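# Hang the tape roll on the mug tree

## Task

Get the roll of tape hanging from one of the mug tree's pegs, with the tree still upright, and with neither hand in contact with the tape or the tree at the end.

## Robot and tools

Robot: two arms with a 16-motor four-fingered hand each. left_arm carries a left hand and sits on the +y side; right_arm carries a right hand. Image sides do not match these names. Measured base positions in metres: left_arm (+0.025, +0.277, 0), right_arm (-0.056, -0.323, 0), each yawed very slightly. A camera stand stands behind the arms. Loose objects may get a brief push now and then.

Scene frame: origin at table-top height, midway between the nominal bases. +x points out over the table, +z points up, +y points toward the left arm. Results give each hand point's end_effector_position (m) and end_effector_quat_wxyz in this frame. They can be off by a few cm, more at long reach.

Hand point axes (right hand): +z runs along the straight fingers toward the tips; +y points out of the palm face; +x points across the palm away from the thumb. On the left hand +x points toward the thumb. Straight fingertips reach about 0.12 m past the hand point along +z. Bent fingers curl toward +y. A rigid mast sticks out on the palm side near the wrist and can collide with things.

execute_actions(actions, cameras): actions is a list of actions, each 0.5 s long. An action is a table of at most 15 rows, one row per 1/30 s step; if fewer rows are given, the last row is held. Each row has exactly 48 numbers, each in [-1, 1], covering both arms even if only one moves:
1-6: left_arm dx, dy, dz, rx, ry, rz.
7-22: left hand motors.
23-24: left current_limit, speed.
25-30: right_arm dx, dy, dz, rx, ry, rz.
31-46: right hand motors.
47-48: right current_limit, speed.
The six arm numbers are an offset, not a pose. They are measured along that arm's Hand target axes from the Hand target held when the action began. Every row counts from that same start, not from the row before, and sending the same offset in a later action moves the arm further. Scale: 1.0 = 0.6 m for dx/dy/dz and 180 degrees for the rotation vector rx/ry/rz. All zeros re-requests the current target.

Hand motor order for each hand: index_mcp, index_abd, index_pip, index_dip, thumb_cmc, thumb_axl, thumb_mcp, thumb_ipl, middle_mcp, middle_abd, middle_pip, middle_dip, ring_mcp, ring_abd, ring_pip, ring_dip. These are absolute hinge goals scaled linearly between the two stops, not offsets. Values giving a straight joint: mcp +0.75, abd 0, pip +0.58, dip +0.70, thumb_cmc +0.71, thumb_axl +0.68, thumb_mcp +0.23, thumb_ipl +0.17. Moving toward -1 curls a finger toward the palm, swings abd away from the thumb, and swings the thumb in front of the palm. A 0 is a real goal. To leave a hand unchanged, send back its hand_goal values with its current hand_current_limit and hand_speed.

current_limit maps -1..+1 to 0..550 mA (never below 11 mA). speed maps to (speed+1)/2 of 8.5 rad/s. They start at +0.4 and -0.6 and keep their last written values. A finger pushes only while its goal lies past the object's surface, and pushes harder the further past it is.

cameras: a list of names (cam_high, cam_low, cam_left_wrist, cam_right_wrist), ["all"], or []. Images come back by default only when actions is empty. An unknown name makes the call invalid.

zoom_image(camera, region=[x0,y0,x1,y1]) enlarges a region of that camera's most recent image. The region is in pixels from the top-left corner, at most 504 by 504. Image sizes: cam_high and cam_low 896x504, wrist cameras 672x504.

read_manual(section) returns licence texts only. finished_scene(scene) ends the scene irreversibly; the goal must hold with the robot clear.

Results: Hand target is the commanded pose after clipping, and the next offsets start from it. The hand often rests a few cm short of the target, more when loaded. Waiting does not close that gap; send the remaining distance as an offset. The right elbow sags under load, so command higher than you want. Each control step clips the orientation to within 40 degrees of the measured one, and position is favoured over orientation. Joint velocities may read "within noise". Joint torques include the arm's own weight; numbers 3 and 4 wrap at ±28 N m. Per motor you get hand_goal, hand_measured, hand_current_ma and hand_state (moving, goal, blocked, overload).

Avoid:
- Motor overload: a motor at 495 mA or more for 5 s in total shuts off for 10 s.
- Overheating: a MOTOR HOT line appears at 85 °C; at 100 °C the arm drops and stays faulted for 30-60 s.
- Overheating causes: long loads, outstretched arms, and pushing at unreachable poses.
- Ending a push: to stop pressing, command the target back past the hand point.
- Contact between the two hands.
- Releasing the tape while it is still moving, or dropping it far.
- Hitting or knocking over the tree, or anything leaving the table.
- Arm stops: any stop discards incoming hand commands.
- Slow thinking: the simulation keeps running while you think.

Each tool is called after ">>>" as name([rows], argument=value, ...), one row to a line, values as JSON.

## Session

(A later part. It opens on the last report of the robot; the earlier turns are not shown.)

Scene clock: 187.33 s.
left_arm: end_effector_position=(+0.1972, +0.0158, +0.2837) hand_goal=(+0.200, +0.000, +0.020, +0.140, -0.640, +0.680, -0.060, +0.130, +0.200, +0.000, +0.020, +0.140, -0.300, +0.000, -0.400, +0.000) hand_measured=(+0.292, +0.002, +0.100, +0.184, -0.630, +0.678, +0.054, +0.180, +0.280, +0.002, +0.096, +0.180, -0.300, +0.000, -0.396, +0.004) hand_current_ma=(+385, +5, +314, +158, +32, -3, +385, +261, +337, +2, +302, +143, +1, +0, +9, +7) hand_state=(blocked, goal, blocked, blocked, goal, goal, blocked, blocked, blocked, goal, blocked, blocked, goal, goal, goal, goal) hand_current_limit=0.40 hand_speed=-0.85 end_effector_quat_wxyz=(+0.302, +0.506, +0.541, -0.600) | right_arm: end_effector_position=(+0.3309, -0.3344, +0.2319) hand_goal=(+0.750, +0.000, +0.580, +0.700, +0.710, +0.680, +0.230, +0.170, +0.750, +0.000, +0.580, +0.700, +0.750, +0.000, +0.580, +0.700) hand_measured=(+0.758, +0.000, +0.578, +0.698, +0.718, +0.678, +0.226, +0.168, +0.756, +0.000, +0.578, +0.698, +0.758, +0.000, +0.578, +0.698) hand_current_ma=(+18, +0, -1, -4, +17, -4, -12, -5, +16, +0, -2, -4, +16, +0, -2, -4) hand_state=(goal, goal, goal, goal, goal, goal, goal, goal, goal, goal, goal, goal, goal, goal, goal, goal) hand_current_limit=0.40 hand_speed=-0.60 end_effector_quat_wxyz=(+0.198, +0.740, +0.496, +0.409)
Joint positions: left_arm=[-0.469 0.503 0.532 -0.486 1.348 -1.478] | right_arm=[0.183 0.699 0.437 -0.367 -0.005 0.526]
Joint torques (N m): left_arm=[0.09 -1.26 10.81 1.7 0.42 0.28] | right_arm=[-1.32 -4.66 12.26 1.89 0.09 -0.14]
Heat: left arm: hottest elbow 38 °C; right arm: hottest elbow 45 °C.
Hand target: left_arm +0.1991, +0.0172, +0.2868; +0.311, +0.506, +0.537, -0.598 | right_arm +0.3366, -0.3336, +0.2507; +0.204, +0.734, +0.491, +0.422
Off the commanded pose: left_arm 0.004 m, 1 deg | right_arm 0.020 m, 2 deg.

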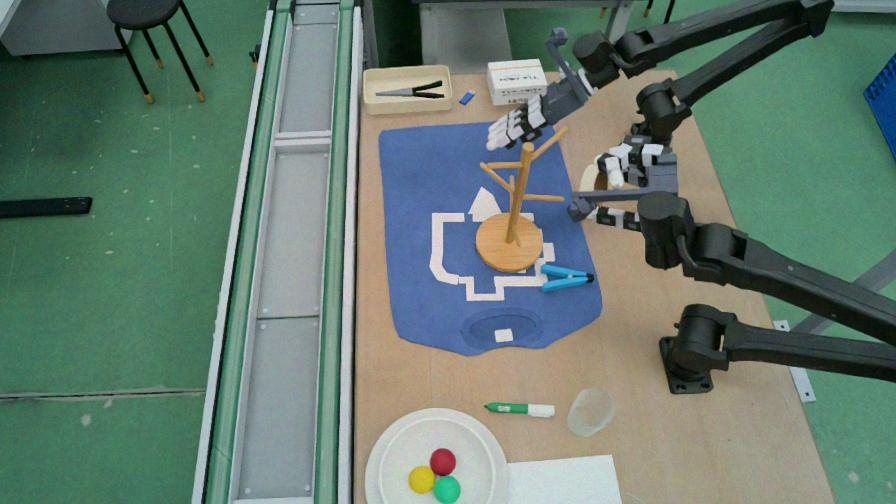

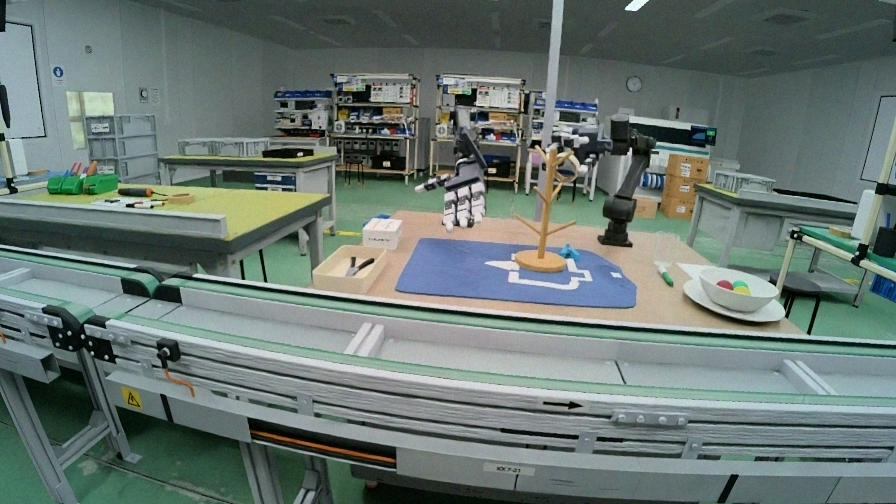

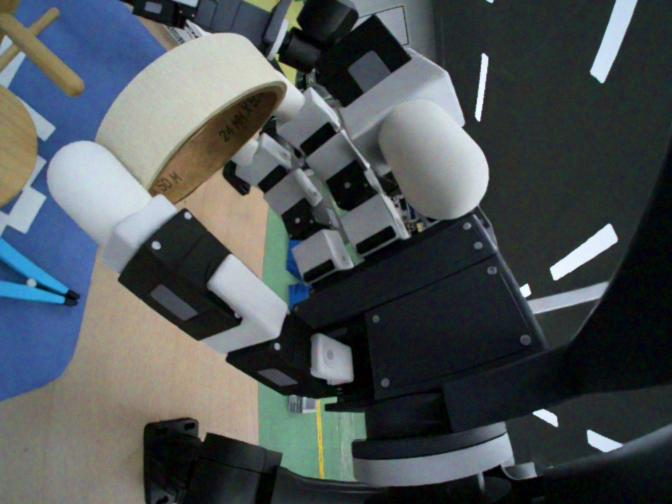

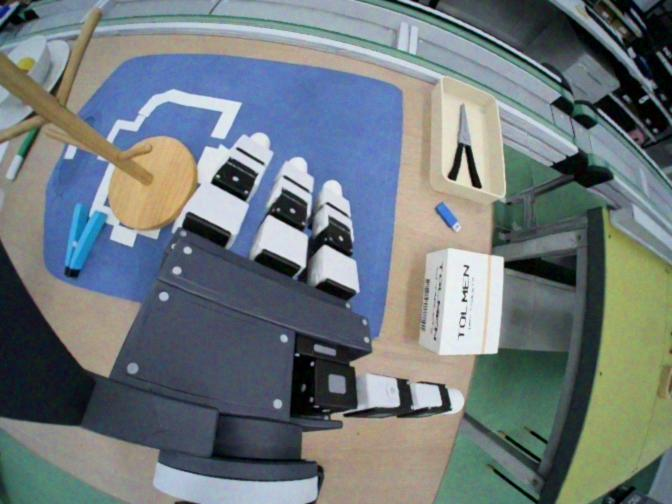

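>>> execute_actions([
  [[0.0397,0.042,-0.0117,0,0,0,0.2,0,0.02,0.14,-0.64,0.68,-0.06,0.13,0.2,0,0.02,0.14,-0.3,0,-0.4,0,0.4,-0.85,0,0,0,0,0,0,0.75,0,0.58,0.7,0.71,0.68,0.23,0.17,0.75,0,0.58,0.7,0.75,0,0.58,0.7,0.4,-0.6]],
], cameras=["all"])

>>> zoom_image(camera="cam_high", region=[500, 120, 660, 264])

>>> zoom_image(camera="cam_low", region=[500, 110, 620, 230])

Scene clock: 190.57 s.
left_arm: end_effector_position=(+0.2135, +0.0222, +0.2529) hand_goal=(+0.200, +0.000, +0.020, +0.140, -0.640, +0.680, -0.060, +0.130, +0.200, +0.000, +0.020, +0.140, -0.300, +0.000, -0.400, +0.000) hand_measured=(+0.292, +0.002, +0.100, +0.184, -0.630, +0.678, +0.054, +0.180, +0.280, +0.002, +0.096, +0.180, -0.300, +0.000, -0.396, +0.004) hand_current_ma=(+385, +5, +314, +158, +32, -3, +385, +261, +337, +2, +302, +143, +1, +0, +8, +7) hand_state=(blocked, goal, blocked, blocked, goal, goal, blocked, blocked, blocked, goal, blocked, blocked, goal, goal, goal, goal) hand_current_limit=0.40 hand_speed=-0.85 end_effector_quat_wxyz=(+0.308, +0.502, +0.541, -0.600) | right_arm: end_effector_position=(+0.3309, -0.3344, +0.2319) hand_goal=(+0.750, +0.000, +0.580, +0.700, +0.710, +0.680, +0.230, +0.170, +0.750, +0.000, +0.580, +0.700, +0.750, +0.000, +0.580, +0.700) hand_measured=(+0.758, +0.000, +0.578, +0.698, +0.718, +0.678, +0.226, +0.168, +0.756, +0.000, +0.578, +0.698, +0.758, +0.000, +0.578, +0.698) hand_current_ma=(+18, +0, -1, -4, +17, -4, -12, -5, +16, +0, -2, -4, +16, +0, -2, -4) hand_state=(goal, goal, goal, goal, goal, goal, goal, goal, goal, goal, goal, goal, goal, goal, goal, goal) hand_current_limit=0.40 hand_speed=-0.60 end_effector_quat_wxyz=(+0.198, +0.740, +0.496, +0.409)
Joint positions: left_arm=[-0.399 0.562 0.48 -0.485 1.404 -1.358] | right_arm=[0.183 0.699 0.437 -0.367 -0.005 0.526]
Joint torques (N m): left_arm=[-0.09 -0.21 11.77 0.79 0.64 0.42] | right_arm=[-1.49 -4.89 11.93 2.06 0.1 -0.08]
Heat: left arm: hottest elbow 38 °C; right arm: hottest elbow 45 °C.
Hand target: left_arm +0.2171, +0.0222, +0.2567; +0.311, +0.506, +0.537, -0.598 | right_arm +0.3366, -0.3336, +0.2507; +0.204, +0.734, +0.491, +0.422
Off the commanded pose: left_arm 0.005 m, 1 deg | right_arm 0.020 m, 2 deg.

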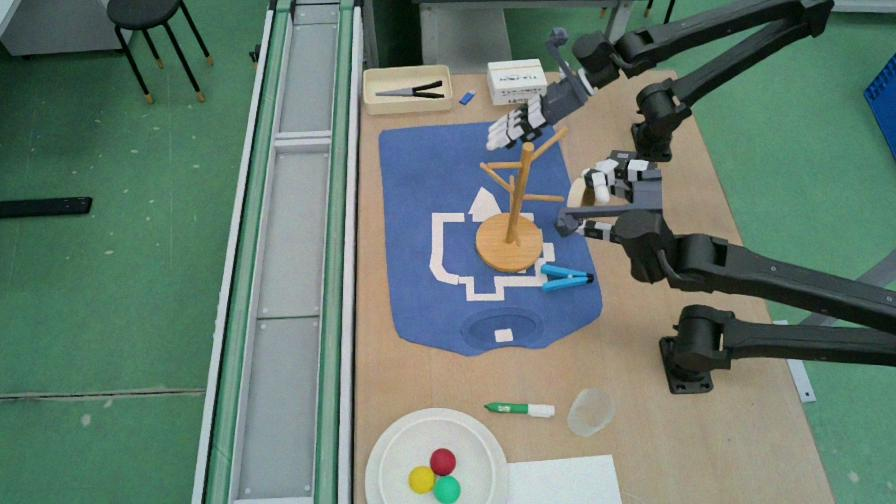

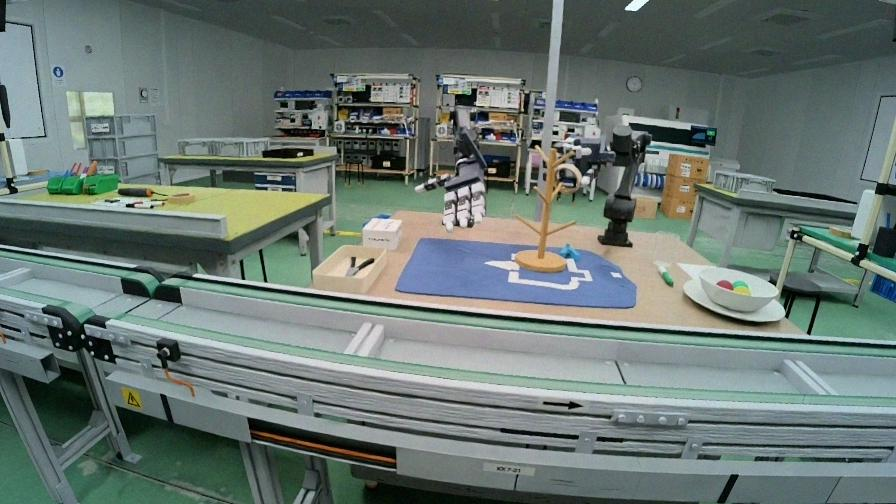

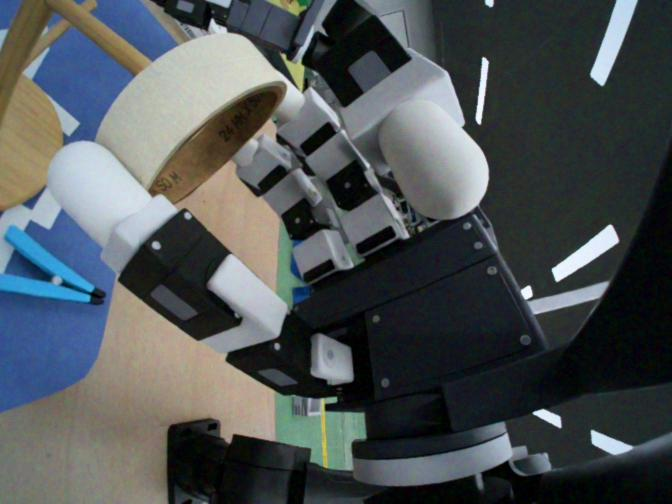

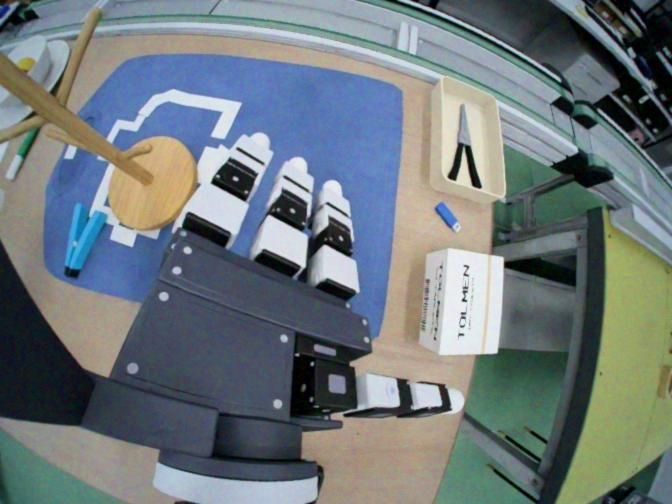

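Scaled by 3.150 from the camera's 896x504 image, which has a finer 1280x720 frame.

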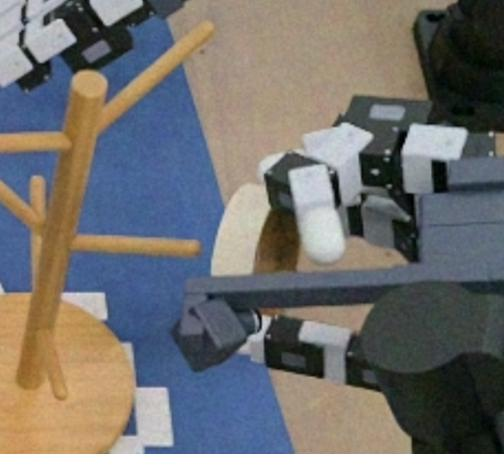

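Scaled by 4.200 from the camera's 896x504 image, which has a finer 1280x720 frame.

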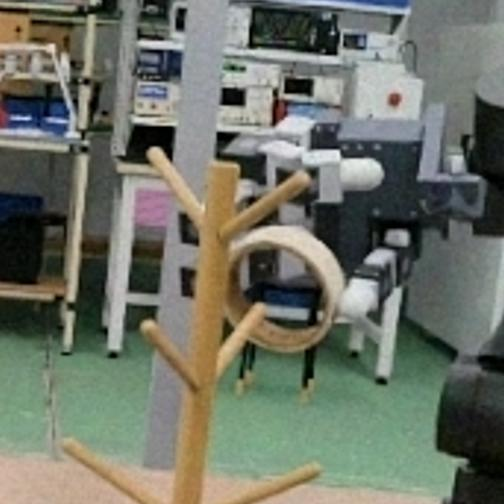

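>>> execute_actions([
  [[0.003,0.036,0.02,0,0,0,0.2,0,0.02,0.14,-0.64,0.68,-0.06,0.13,0.2,0,0.02,0.14,-0.3,0,-0.4,0,0.4,-0.85,0,0,0,0,0,0,0.75,0,0.58,0.7,0.71,0.68,0.23,0.17,0.75,0,0.58,0.7,0.75,0,0.58,0.7,0.4,-0.6]],
  [[0.003,0.036,0.02,0,0,0,0.2,0,0.02,0.14,-0.64,0.68,-0.06,0.13,0.2,0,0.02,0.14,-0.3,0,-0.4,0,0.4,-0.85,0,0,0,0,0,0,0.75,0,0.58,0.7,0.71,0.68,0.23,0.17,0.75,0,0.58,0.7,0.75,0,0.58,0.7,0.4,-0.6]],
], cameras=["all"])

>>> zoom_image(camera="cam_high", region=[500, 120, 660, 264])

>>> zoom_image(camera="cam_low", region=[500, 110, 620, 230])

>>> zoom_image(camera="cam_left_wrist", region=[0, 0, 350, 262])

Scene clock: 194.40 s.
left_arm: end_effector_position=(+0.2514, -0.0075, +0.2395) hand_goal=(+0.200, +0.000, +0.020, +0.140, -0.640, +0.680, -0.060, +0.130, +0.200, +0.000, +0.020, +0.140, -0.300, +0.000, -0.400, +0.000) hand_measured=(+0.292, +0.002, +0.100, +0.184, -0.630, +0.678, +0.054, +0.180, +0.280, +0.002, +0.096, +0.180, -0.300, +0.000, -0.396, +0.004) hand_current_ma=(+385, +5, +314, +158, +32, -3, +385, +261, +337, +2, +302, +143, +1, +0, +8, +7) hand_state=(blocked, goal, blocked, blocked, goal, goal, blocked, blocked, blocked, goal, blocked, blocked, goal, goal, goal, goal) hand_current_limit=0.40 hand_speed=-0.85 end_effector_quat_wxyz=(+0.311, +0.504, +0.540, -0.597) | right_arm: end_effector_position=(+0.3309, -0.3344, +0.2319) hand_goal=(+0.750, +0.000, +0.580, +0.700, +0.710, +0.680, +0.230, +0.170, +0.750, +0.000, +0.580, +0.700, +0.750, +0.000, +0.580, +0.700) hand_measured=(+0.758, +0.000, +0.578, +0.698, +0.718, +0.678, +0.226, +0.168, +0.756, +0.000, +0.578, +0.698, +0.758, +0.000, +0.578, +0.698) hand_current_ma=(+18, +0, -1, -4, +17, -4, -12, -5, +16, +0, -2, -4, +16, +0, -2, -4) hand_state=(goal, goal, goal, goal, goal, goal, goal, goal, goal, goal, goal, goal, goal, goal, goal, goal) hand_current_limit=0.40 hand_speed=-0.60 end_effector_quat_wxyz=(+0.198, +0.740, +0.496, +0.409)
Joint positions: left_arm=[-0.454 0.751 0.48 -0.161 1.35 -1.486] | right_arm=[0.183 0.699 0.437 -0.367 -0.005 0.526]
Joint torques (N m): left_arm=[-1.73 -2.55 10.18 1.78 0.2 0.32] | right_arm=[-1.26 -4.95 11.99 1.91 0.07 -0.11]
Heat: left arm: hottest elbow 39 °C; right arm: hottest elbow 45 °C.
Hand target: left_arm +0.2491, -0.0100, +0.2372; +0.311, +0.506, +0.537, -0.598 | right_arm +0.3366, -0.3336, +0.2507; +0.204, +0.734, +0.491, +0.422
Off the commanded pose: left_arm 0.004 m, 0 deg | right_arm 0.020 m, 2 deg.

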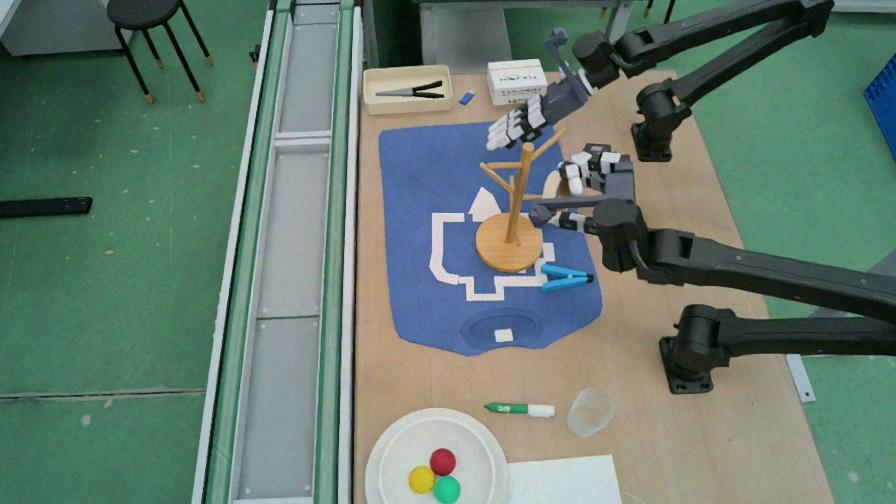

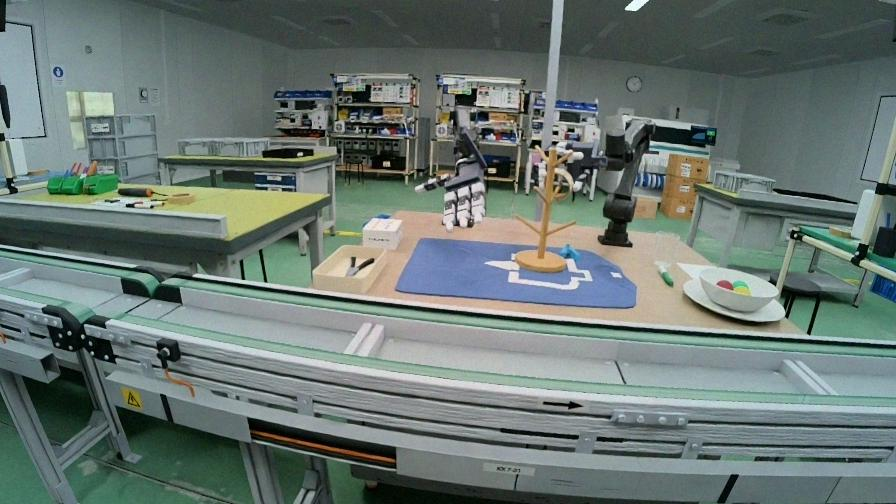

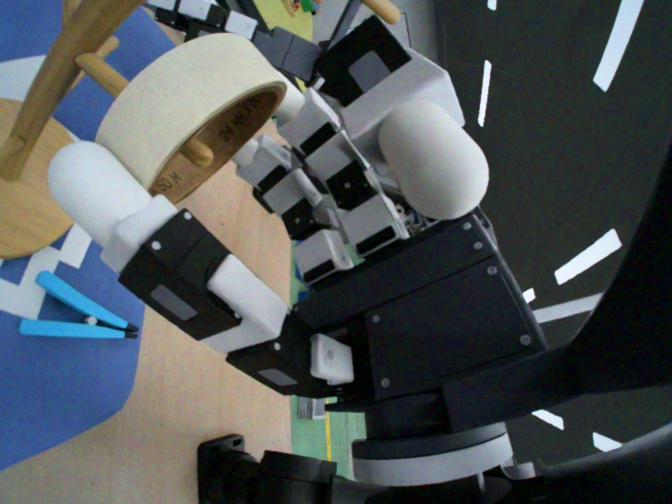

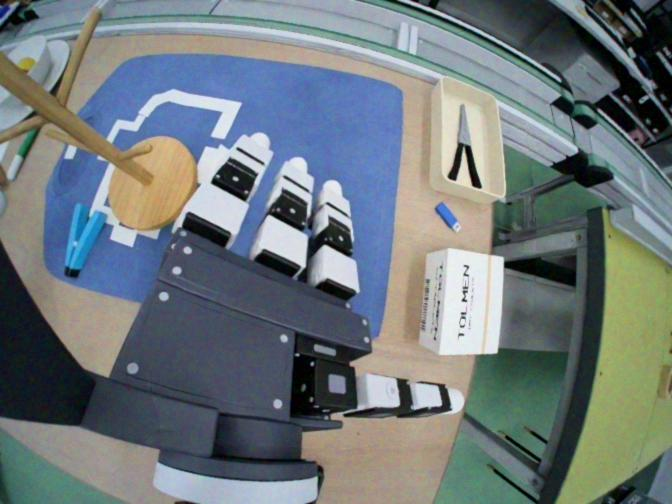

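Scaled by 3.150 from the camera's 896x504 image, which has a finer 1280x720 frame.

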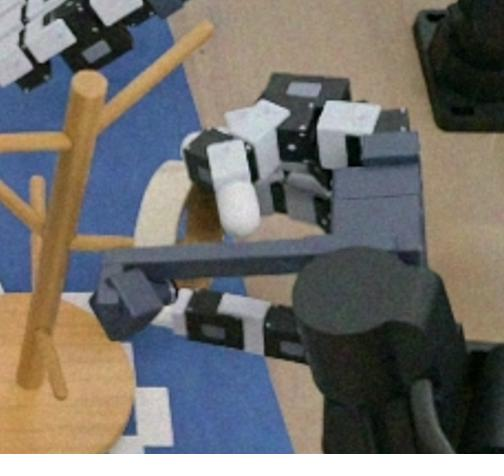

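Scaled by 4.200 from the camera's 896x504 image, which has a finer 1280x720 frame.

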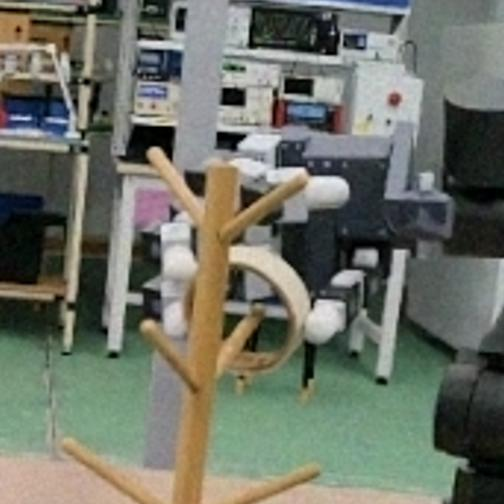

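Scaled by 1.440 from the camera's 672x504 image, which has a finer 960x720 frame.

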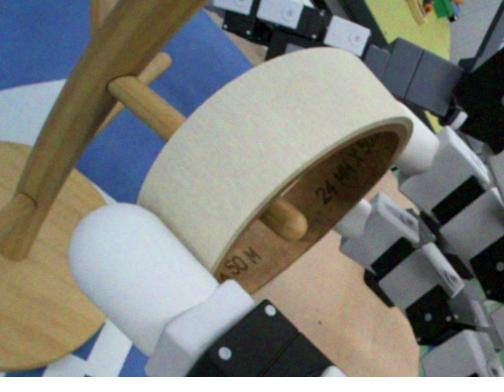

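>>> execute_actions([
  [[-0.001,0.038,0.017,0,0,0,0.2,0,0.02,0.14,-0.64,0.68,-0.06,0.13,0.2,0,0.02,0.14,-0.3,0,-0.4,0,0.4,-0.85,0,0,0,0,0,0,0.75,0,0.58,0.7,0.71,0.68,0.23,0.17,0.75,0,0.58,0.7,0.75,0,0.58,0.7,0.4,-0.6]],
  [[0.0235,0.008,0.002,0,0,0,0.2,0,0.02,0.14,-0.64,0.68,-0.06,0.13,0.2,0,0.02,0.14,-0.3,0,-0.4,0,0.4,-0.85,0,0,0,0,0,0,0.75,0,0.58,0.7,0.71,0.68,0.23,0.17,0.75,0,0.58,0.7,0.75,0,0.58,0.7,0.4,-0.6]],
], cameras=["all"])

>>> zoom_image(camera="cam_high", region=[500, 120, 660, 264])

>>> zoom_image(camera="cam_low", region=[500, 110, 620, 230])

>>> zoom_image(camera="cam_left_wrist", region=[0, 0, 350, 262])

Scene clock: 198.43 s.
left_arm: end_effector_position=(+0.2686, -0.0218, +0.2149) hand_goal=(+0.200, +0.000, +0.020, +0.140, -0.640, +0.680, -0.060, +0.130, +0.200, +0.000, +0.020, +0.140, -0.300, +0.000, -0.400, +0.000) hand_measured=(+0.292, +0.002, +0.100, +0.184, -0.630, +0.678, +0.054, +0.180, +0.280, +0.002, +0.096, +0.180, -0.300, +0.000, -0.396, +0.004) hand_current_ma=(+385, +5, +314, +158, +32, -3, +385, +261, +337, +2, +302, +143, +1, +0, +8, +7) hand_state=(blocked, goal, blocked, blocked, goal, goal, blocked, blocked, blocked, goal, blocked, blocked, goal, goal, goal, goal) hand_current_limit=0.40 hand_speed=-0.85 end_effector_quat_wxyz=(+0.311, +0.503, +0.541, -0.598) | right_arm: end_effector_position=(+0.3309, -0.3344, +0.2319) hand_goal=(+0.750, +0.000, +0.580, +0.700, +0.710, +0.680, +0.230, +0.170, +0.750, +0.000, +0.580, +0.700, +0.750, +0.000, +0.580, +0.700) hand_measured=(+0.758, +0.000, +0.578, +0.698, +0.718, +0.678, +0.226, +0.168, +0.756, +0.000, +0.578, +0.698, +0.758, +0.000, +0.578, +0.698) hand_current_ma=(+18, +0, -1, -4, +17, -4, -12, -5, +16, +0, -2, -4, +16, +0, -2, -4) hand_state=(goal, goal, goal, goal, goal, goal, goal, goal, goal, goal, goal, goal, goal, goal, goal, goal) hand_current_limit=0.40 hand_speed=-0.60 end_effector_quat_wxyz=(+0.198, +0.740, +0.496, +0.409)
Joint positions: left_arm=[-0.474 0.875 0.456 0.022 1.331 -1.525] | right_arm=[0.183 0.699 0.437 -0.367 -0.005 0.526]
Joint torques (N m): left_arm=[-1.67 -3.66 10.18 1.76 0.16 0.26] | right_arm=[-1.03 -4.42 11.99 2.09 0.14 -0.09]
Heat: left arm: hottest elbow 39 °C; right arm: hottest elbow 45 °C.
Hand target: left_arm +0.2673, -0.0249, +0.2143; +0.311, +0.506, +0.537, -0.598 | right_arm +0.3366, -0.3336, +0.2507; +0.204, +0.734, +0.491, +0.422
Off the commanded pose: left_arm 0.003 m, 1 deg | right_arm 0.020 m, 2 deg.

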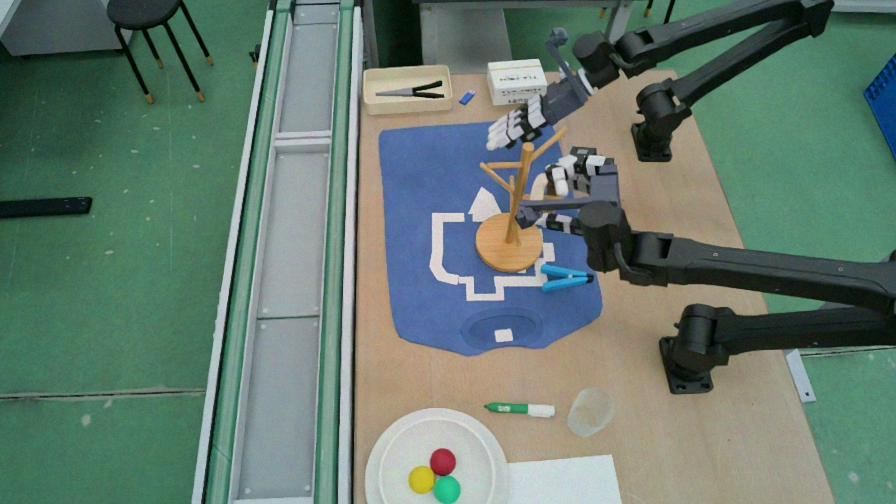

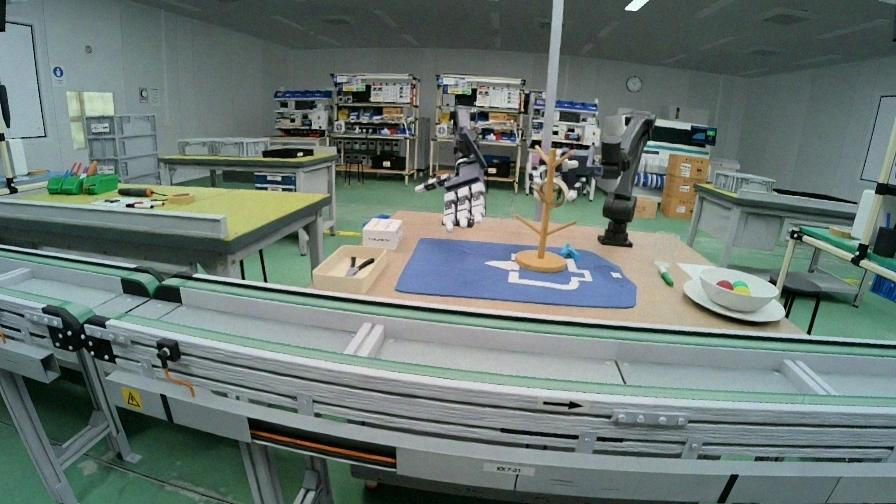

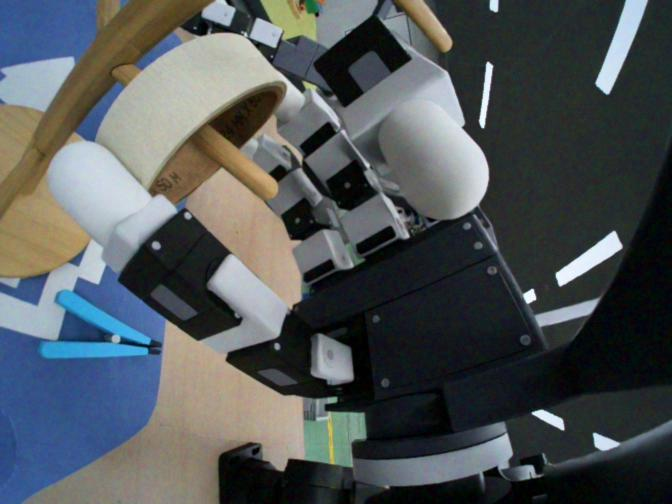

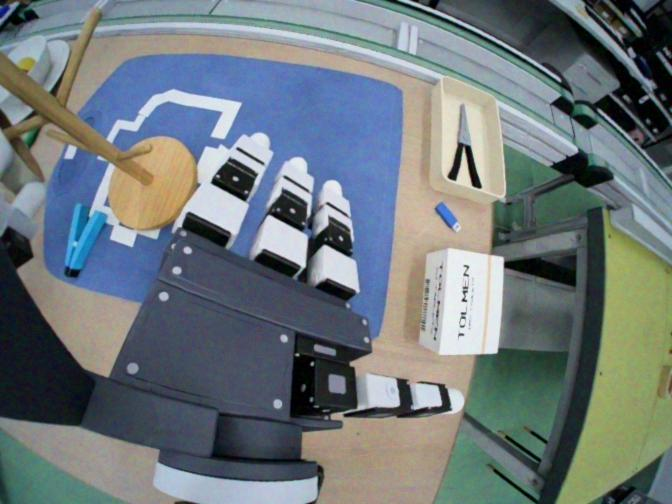

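Scaled by 3.150 from the camera's 896x504 image, which has a finer 1280x720 frame.

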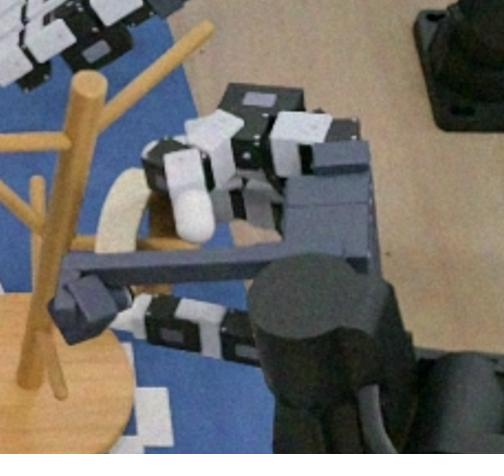

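Scaled by 4.200 from the camera's 896x504 image, which has a finer 1280x720 frame.

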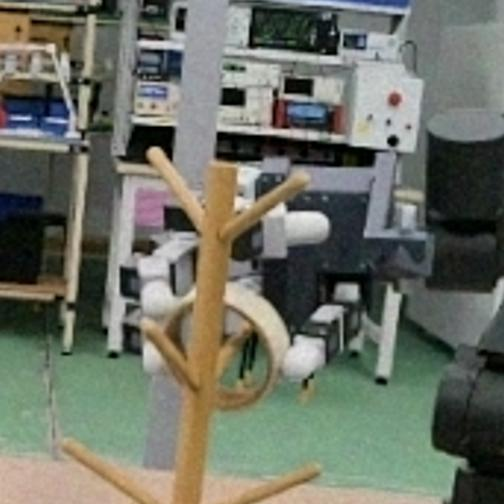

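Scaled by 1.440 from the camera's 672x504 image, which has a finer 960x720 frame.

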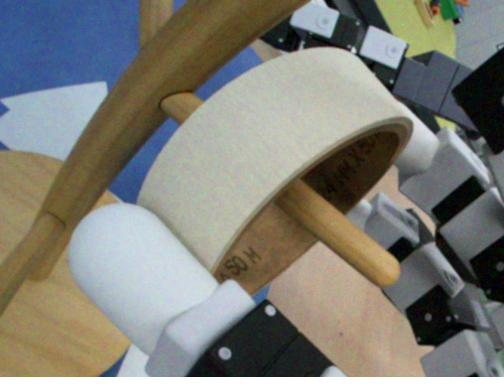

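>>> execute_actions([
  [[0.0235,0.008,0.002,0,0,0,0.2,0,0.02,0.14,-0.64,0.68,-0.06,0.13,0.2,0,0.02,0.14,-0.3,0,-0.4,0,0.4,-0.85,0,0,0,0,0,0,0.75,0,0.58,0.7,0.71,0.68,0.23,0.17,0.75,0,0.58,0.7,0.75,0,0.58,0.7,0.4,-0.6]],
  [[0.0235,0.008,0.002,0,0,0,0.2,0,0.02,0.14,-0.64,0.68,-0.06,0.13,0.2,0,0.02,0.14,-0.3,0,-0.4,0,0.4,-0.85,0,0,0,0,0,0,0.75,0,0.58,0.7,0.71,0.68,0.23,0.17,0.75,0,0.58,0.7,0.75,0,0.58,0.7,0.4,-0.6]],
], cameras=["cam_high","cam_low","cam_left_wrist"])

>>> zoom_image(camera="cam_low", region=[500, 110, 620, 230])

>>> zoom_image(camera="cam_left_wrist", region=[0, 0, 350, 262])

Scene clock: 202.70 s.
left_arm: end_effector_position=(+0.2692, -0.0220, +0.1867) hand_goal=(+0.200, +0.000, +0.020, +0.140, -0.640, +0.680, -0.060, +0.130, +0.200, +0.000, +0.020, +0.140, -0.300, +0.000, -0.400, +0.000) hand_measured=(+0.292, +0.002, +0.100, +0.180, -0.630, +0.678, +0.054, +0.180, +0.280, +0.000, +0.096, +0.180, -0.300, +0.000, -0.396, +0.004) hand_current_ma=(+385, +4, +314, +147, +27, -3, +385, +261, +337, +2, +302, +143, +1, +0, +8, +7) hand_state=(blocked, goal, blocked, blocked, goal, goal, blocked, blocked, blocked, goal, blocked, blocked, goal, goal, goal, goal) hand_current_limit=0.40 hand_speed=-0.85 end_effector_quat_wxyz=(+0.313, +0.504, +0.540, -0.597) | right_arm: end_effector_position=(+0.3309, -0.3344, +0.2319) hand_goal=(+0.750, +0.000, +0.580, +0.700, +0.710, +0.680, +0.230, +0.170, +0.750, +0.000, +0.580, +0.700, +0.750, +0.000, +0.580, +0.700) hand_measured=(+0.758, +0.000, +0.578, +0.698, +0.718, +0.678, +0.226, +0.168, +0.756, +0.000, +0.578, +0.698, +0.758, +0.000, +0.578, +0.698) hand_current_ma=(+18, +0, -1, -4, +17, -4, -12, -5, +16, +0, -2, -4, +16, +0, -2, -4) hand_state=(goal, goal, goal, goal, goal, goal, goal, goal, goal, goal, goal, goal, goal, goal, goal, goal) hand_current_limit=0.40 hand_speed=-0.60 end_effector_quat_wxyz=(+0.198, +0.740, +0.496, +0.409)
Joint positions: left_arm=[-0.474 0.936 0.399 0.142 1.33 -1.522] | right_arm=[0.183 0.699 0.437 -0.367 -0.005 0.526]
Joint torques (N m): left_arm=[-1.49 -4.01 9.54 1.81 0.22 0.24] | right_arm=[-1.32 -5.36 11.88 2.03 0.09 -0.07]
Heat: left arm: hottest elbow 39 °C; right arm: hottest elbow 46 °C.
Hand target: left_arm +0.2671, -0.0246, +0.1843; +0.311, +0.506, +0.537, -0.599 | right_arm +0.3366, -0.3336, +0.2507; +0.204, +0.734, +0.491, +0.422
Off the commanded pose: left_arm 0.004 m, 0 deg | right_arm 0.020 m, 2 deg.
Images, in order (width x height): cam_high 896x504, cam_low 896x504, cam_left_wrist 672x504.

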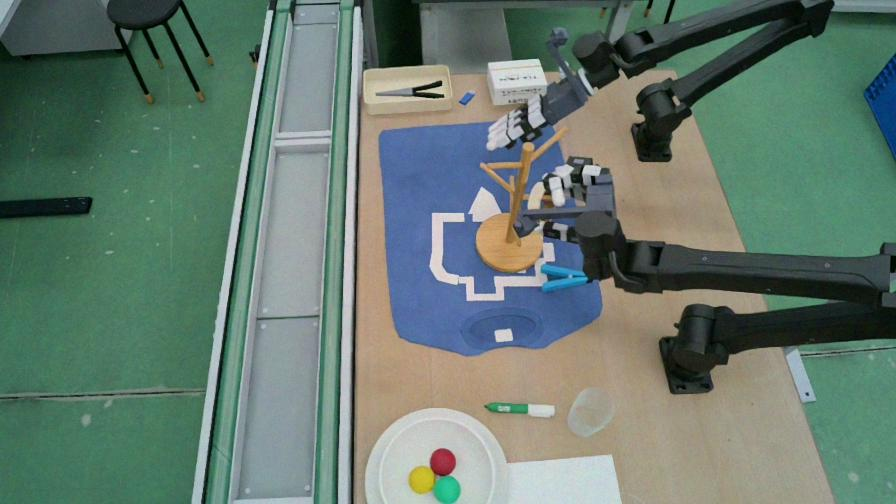

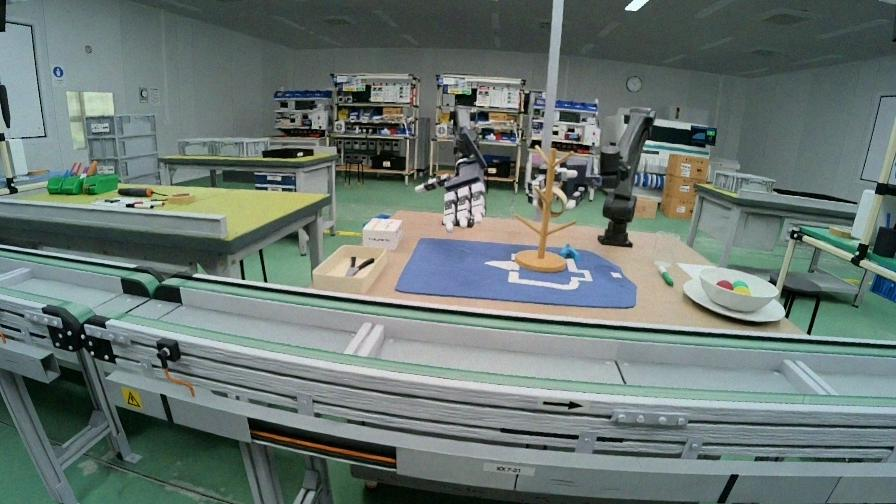

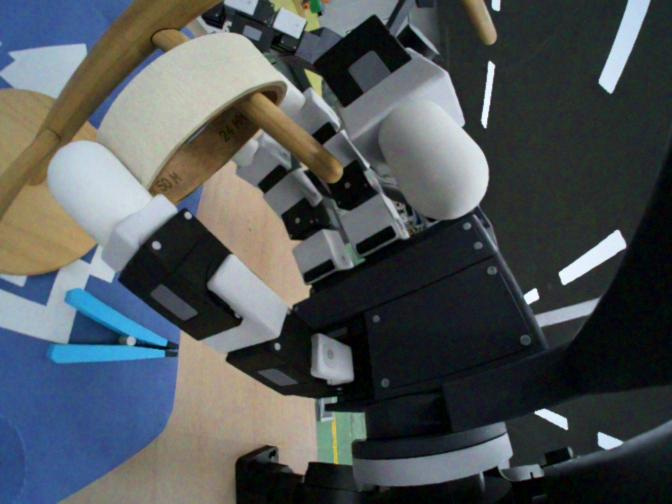

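Scaled by 4.200 from the camera's 896x504 image, which has a finer 1280x720 frame.

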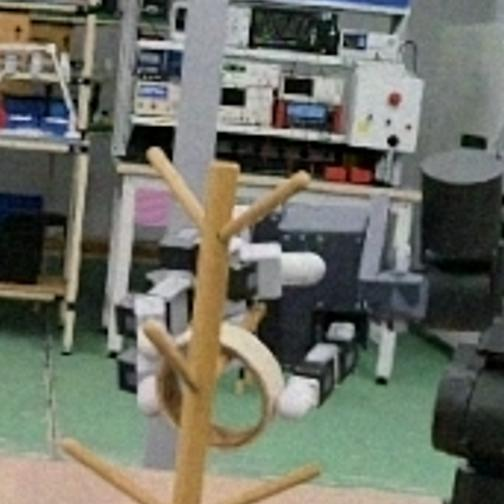

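Scaled by 1.440 from the camera's 672x504 image, which has a finer 960x720 frame.

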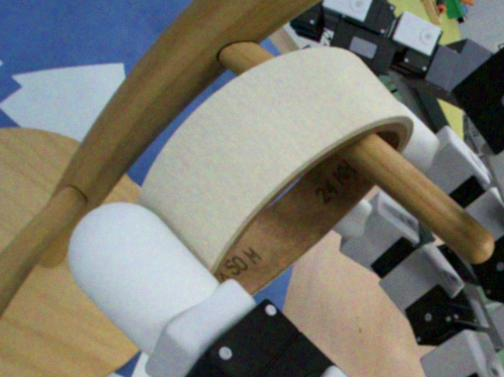

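>>> execute_actions([
  [[0.0125,0.0043,0.001,0,0,0,0.2,0,0.02,0.14,-0.64,0.68,-0.06,0.13,0.2,0,0.02,0.14,-0.3,0,-0.4,0,0.4,-0.85,0,0,0,0,0,0,0.75,0,0.58,0.7,0.71,0.68,0.23,0.17,0.75,0,0.58,0.7,0.75,0,0.58,0.7,0.4,-0.6]],
], cameras=["cam_high","cam_low","cam_left_wrist"])

>>> zoom_image(camera="cam_low", region=[500, 110, 620, 230])

>>> zoom_image(camera="cam_left_wrist", region=[0, 0, 350, 262])

Scene clock: 204.57 s.
left_arm: end_effector_position=(+0.2712, -0.0230, +0.1843) hand_goal=(+0.200, +0.000, +0.020, +0.140, -0.640, +0.680, -0.060, +0.130, +0.200, +0.000, +0.020, +0.140, -0.300, +0.000, -0.400, +0.000) hand_measured=(+0.292, +0.002, +0.100, +0.180, -0.632, +0.678, +0.054, +0.180, +0.280, +0.000, +0.096, +0.180, -0.300, +0.000, -0.396, +0.004) hand_current_ma=(+385, +4, +314, +147, +22, -3, +385, +261, +337, +2, +302, +143, +1, +0, +8, +7) hand_state=(blocked, goal, blocked, blocked, goal, goal, blocked, blocked, blocked, goal, blocked, blocked, goal, goal, goal, goal) hand_current_limit=0.40 hand_speed=-0.85 end_effector_quat_wxyz=(+0.319, +0.508, +0.535, -0.595) | right_arm: end_effector_position=(+0.3309, -0.3344, +0.2319) hand_goal=(+0.750, +0.000, +0.580, +0.700, +0.710, +0.680, +0.230, +0.170, +0.750, +0.000, +0.580, +0.700, +0.750, +0.000, +0.580, +0.700) hand_measured=(+0.758, +0.000, +0.578, +0.698, +0.718, +0.678, +0.226, +0.168, +0.756, +0.000, +0.578, +0.698, +0.758, +0.000, +0.578, +0.698) hand_current_ma=(+18, +0, -1, -4, +17, -4, -12, -5, +16, +0, -2, -4, +16, +0, -2, -4) hand_state=(goal, goal, goal, goal, goal, goal, goal, goal, goal, goal, goal, goal, goal, goal, goal, goal) hand_current_limit=0.40 hand_speed=-0.60 end_effector_quat_wxyz=(+0.198, +0.740, +0.496, +0.409)
Joint positions: left_arm=[-0.474 0.952 0.391 0.184 1.33 -1.522] | right_arm=[0.183 0.699 0.437 -0.367 -0.005 0.526]
Joint torques (N m): left_arm=[-1.73 -3.6 8.91 1.54 0.24 0.26] | right_arm=[-1.26 -4.31 12.07 1.98 0.07 -0.12]
Heat: left arm: hottest elbow 39 °C; right arm: hottest elbow 46 °C.
Hand target: left_arm +0.2671, -0.0245, +0.1765; +0.311, +0.506, +0.537, -0.599 | right_arm +0.3366, -0.3336, +0.2507; +0.204, +0.734, +0.491, +0.422
Off the commanded pose: left_arm 0.009 m, 1 deg | right_arm 0.020 m, 2 deg.
Images, in order (width x height): cam_high 896x504, cam_low 896x504, cam_left_wrist 672x504.

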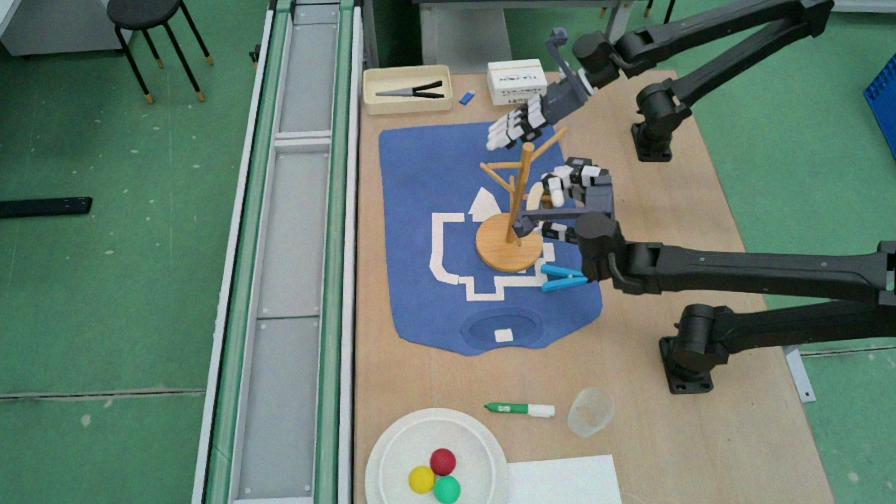

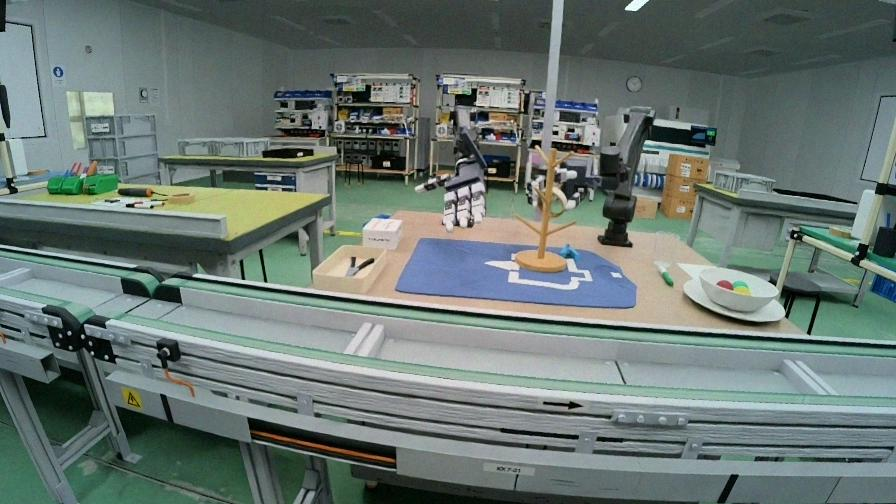

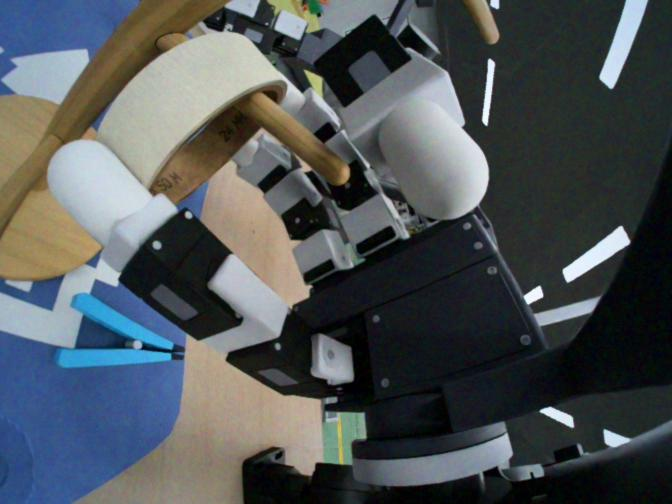

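Scaled by 4.200 from the camera's 896x504 image, which has a finer 1280x720 frame.

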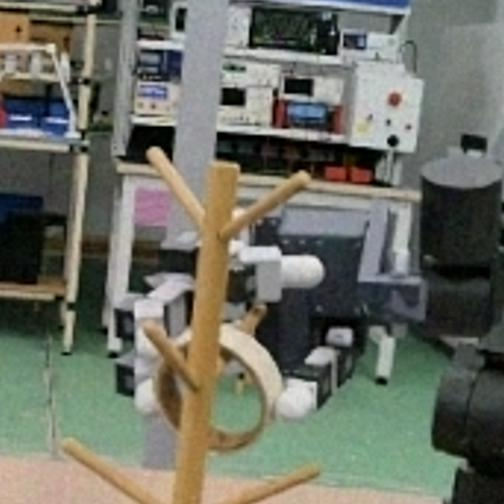

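Scaled by 1.440 from the camera's 672x504 image, which has a finer 960x720 frame.

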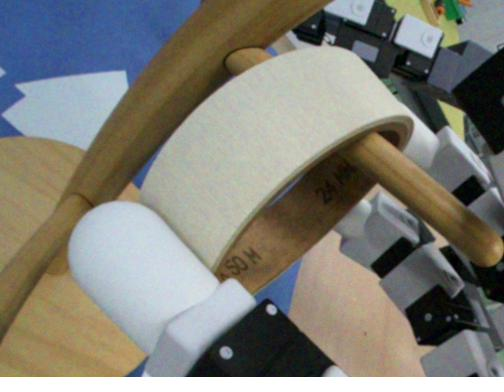

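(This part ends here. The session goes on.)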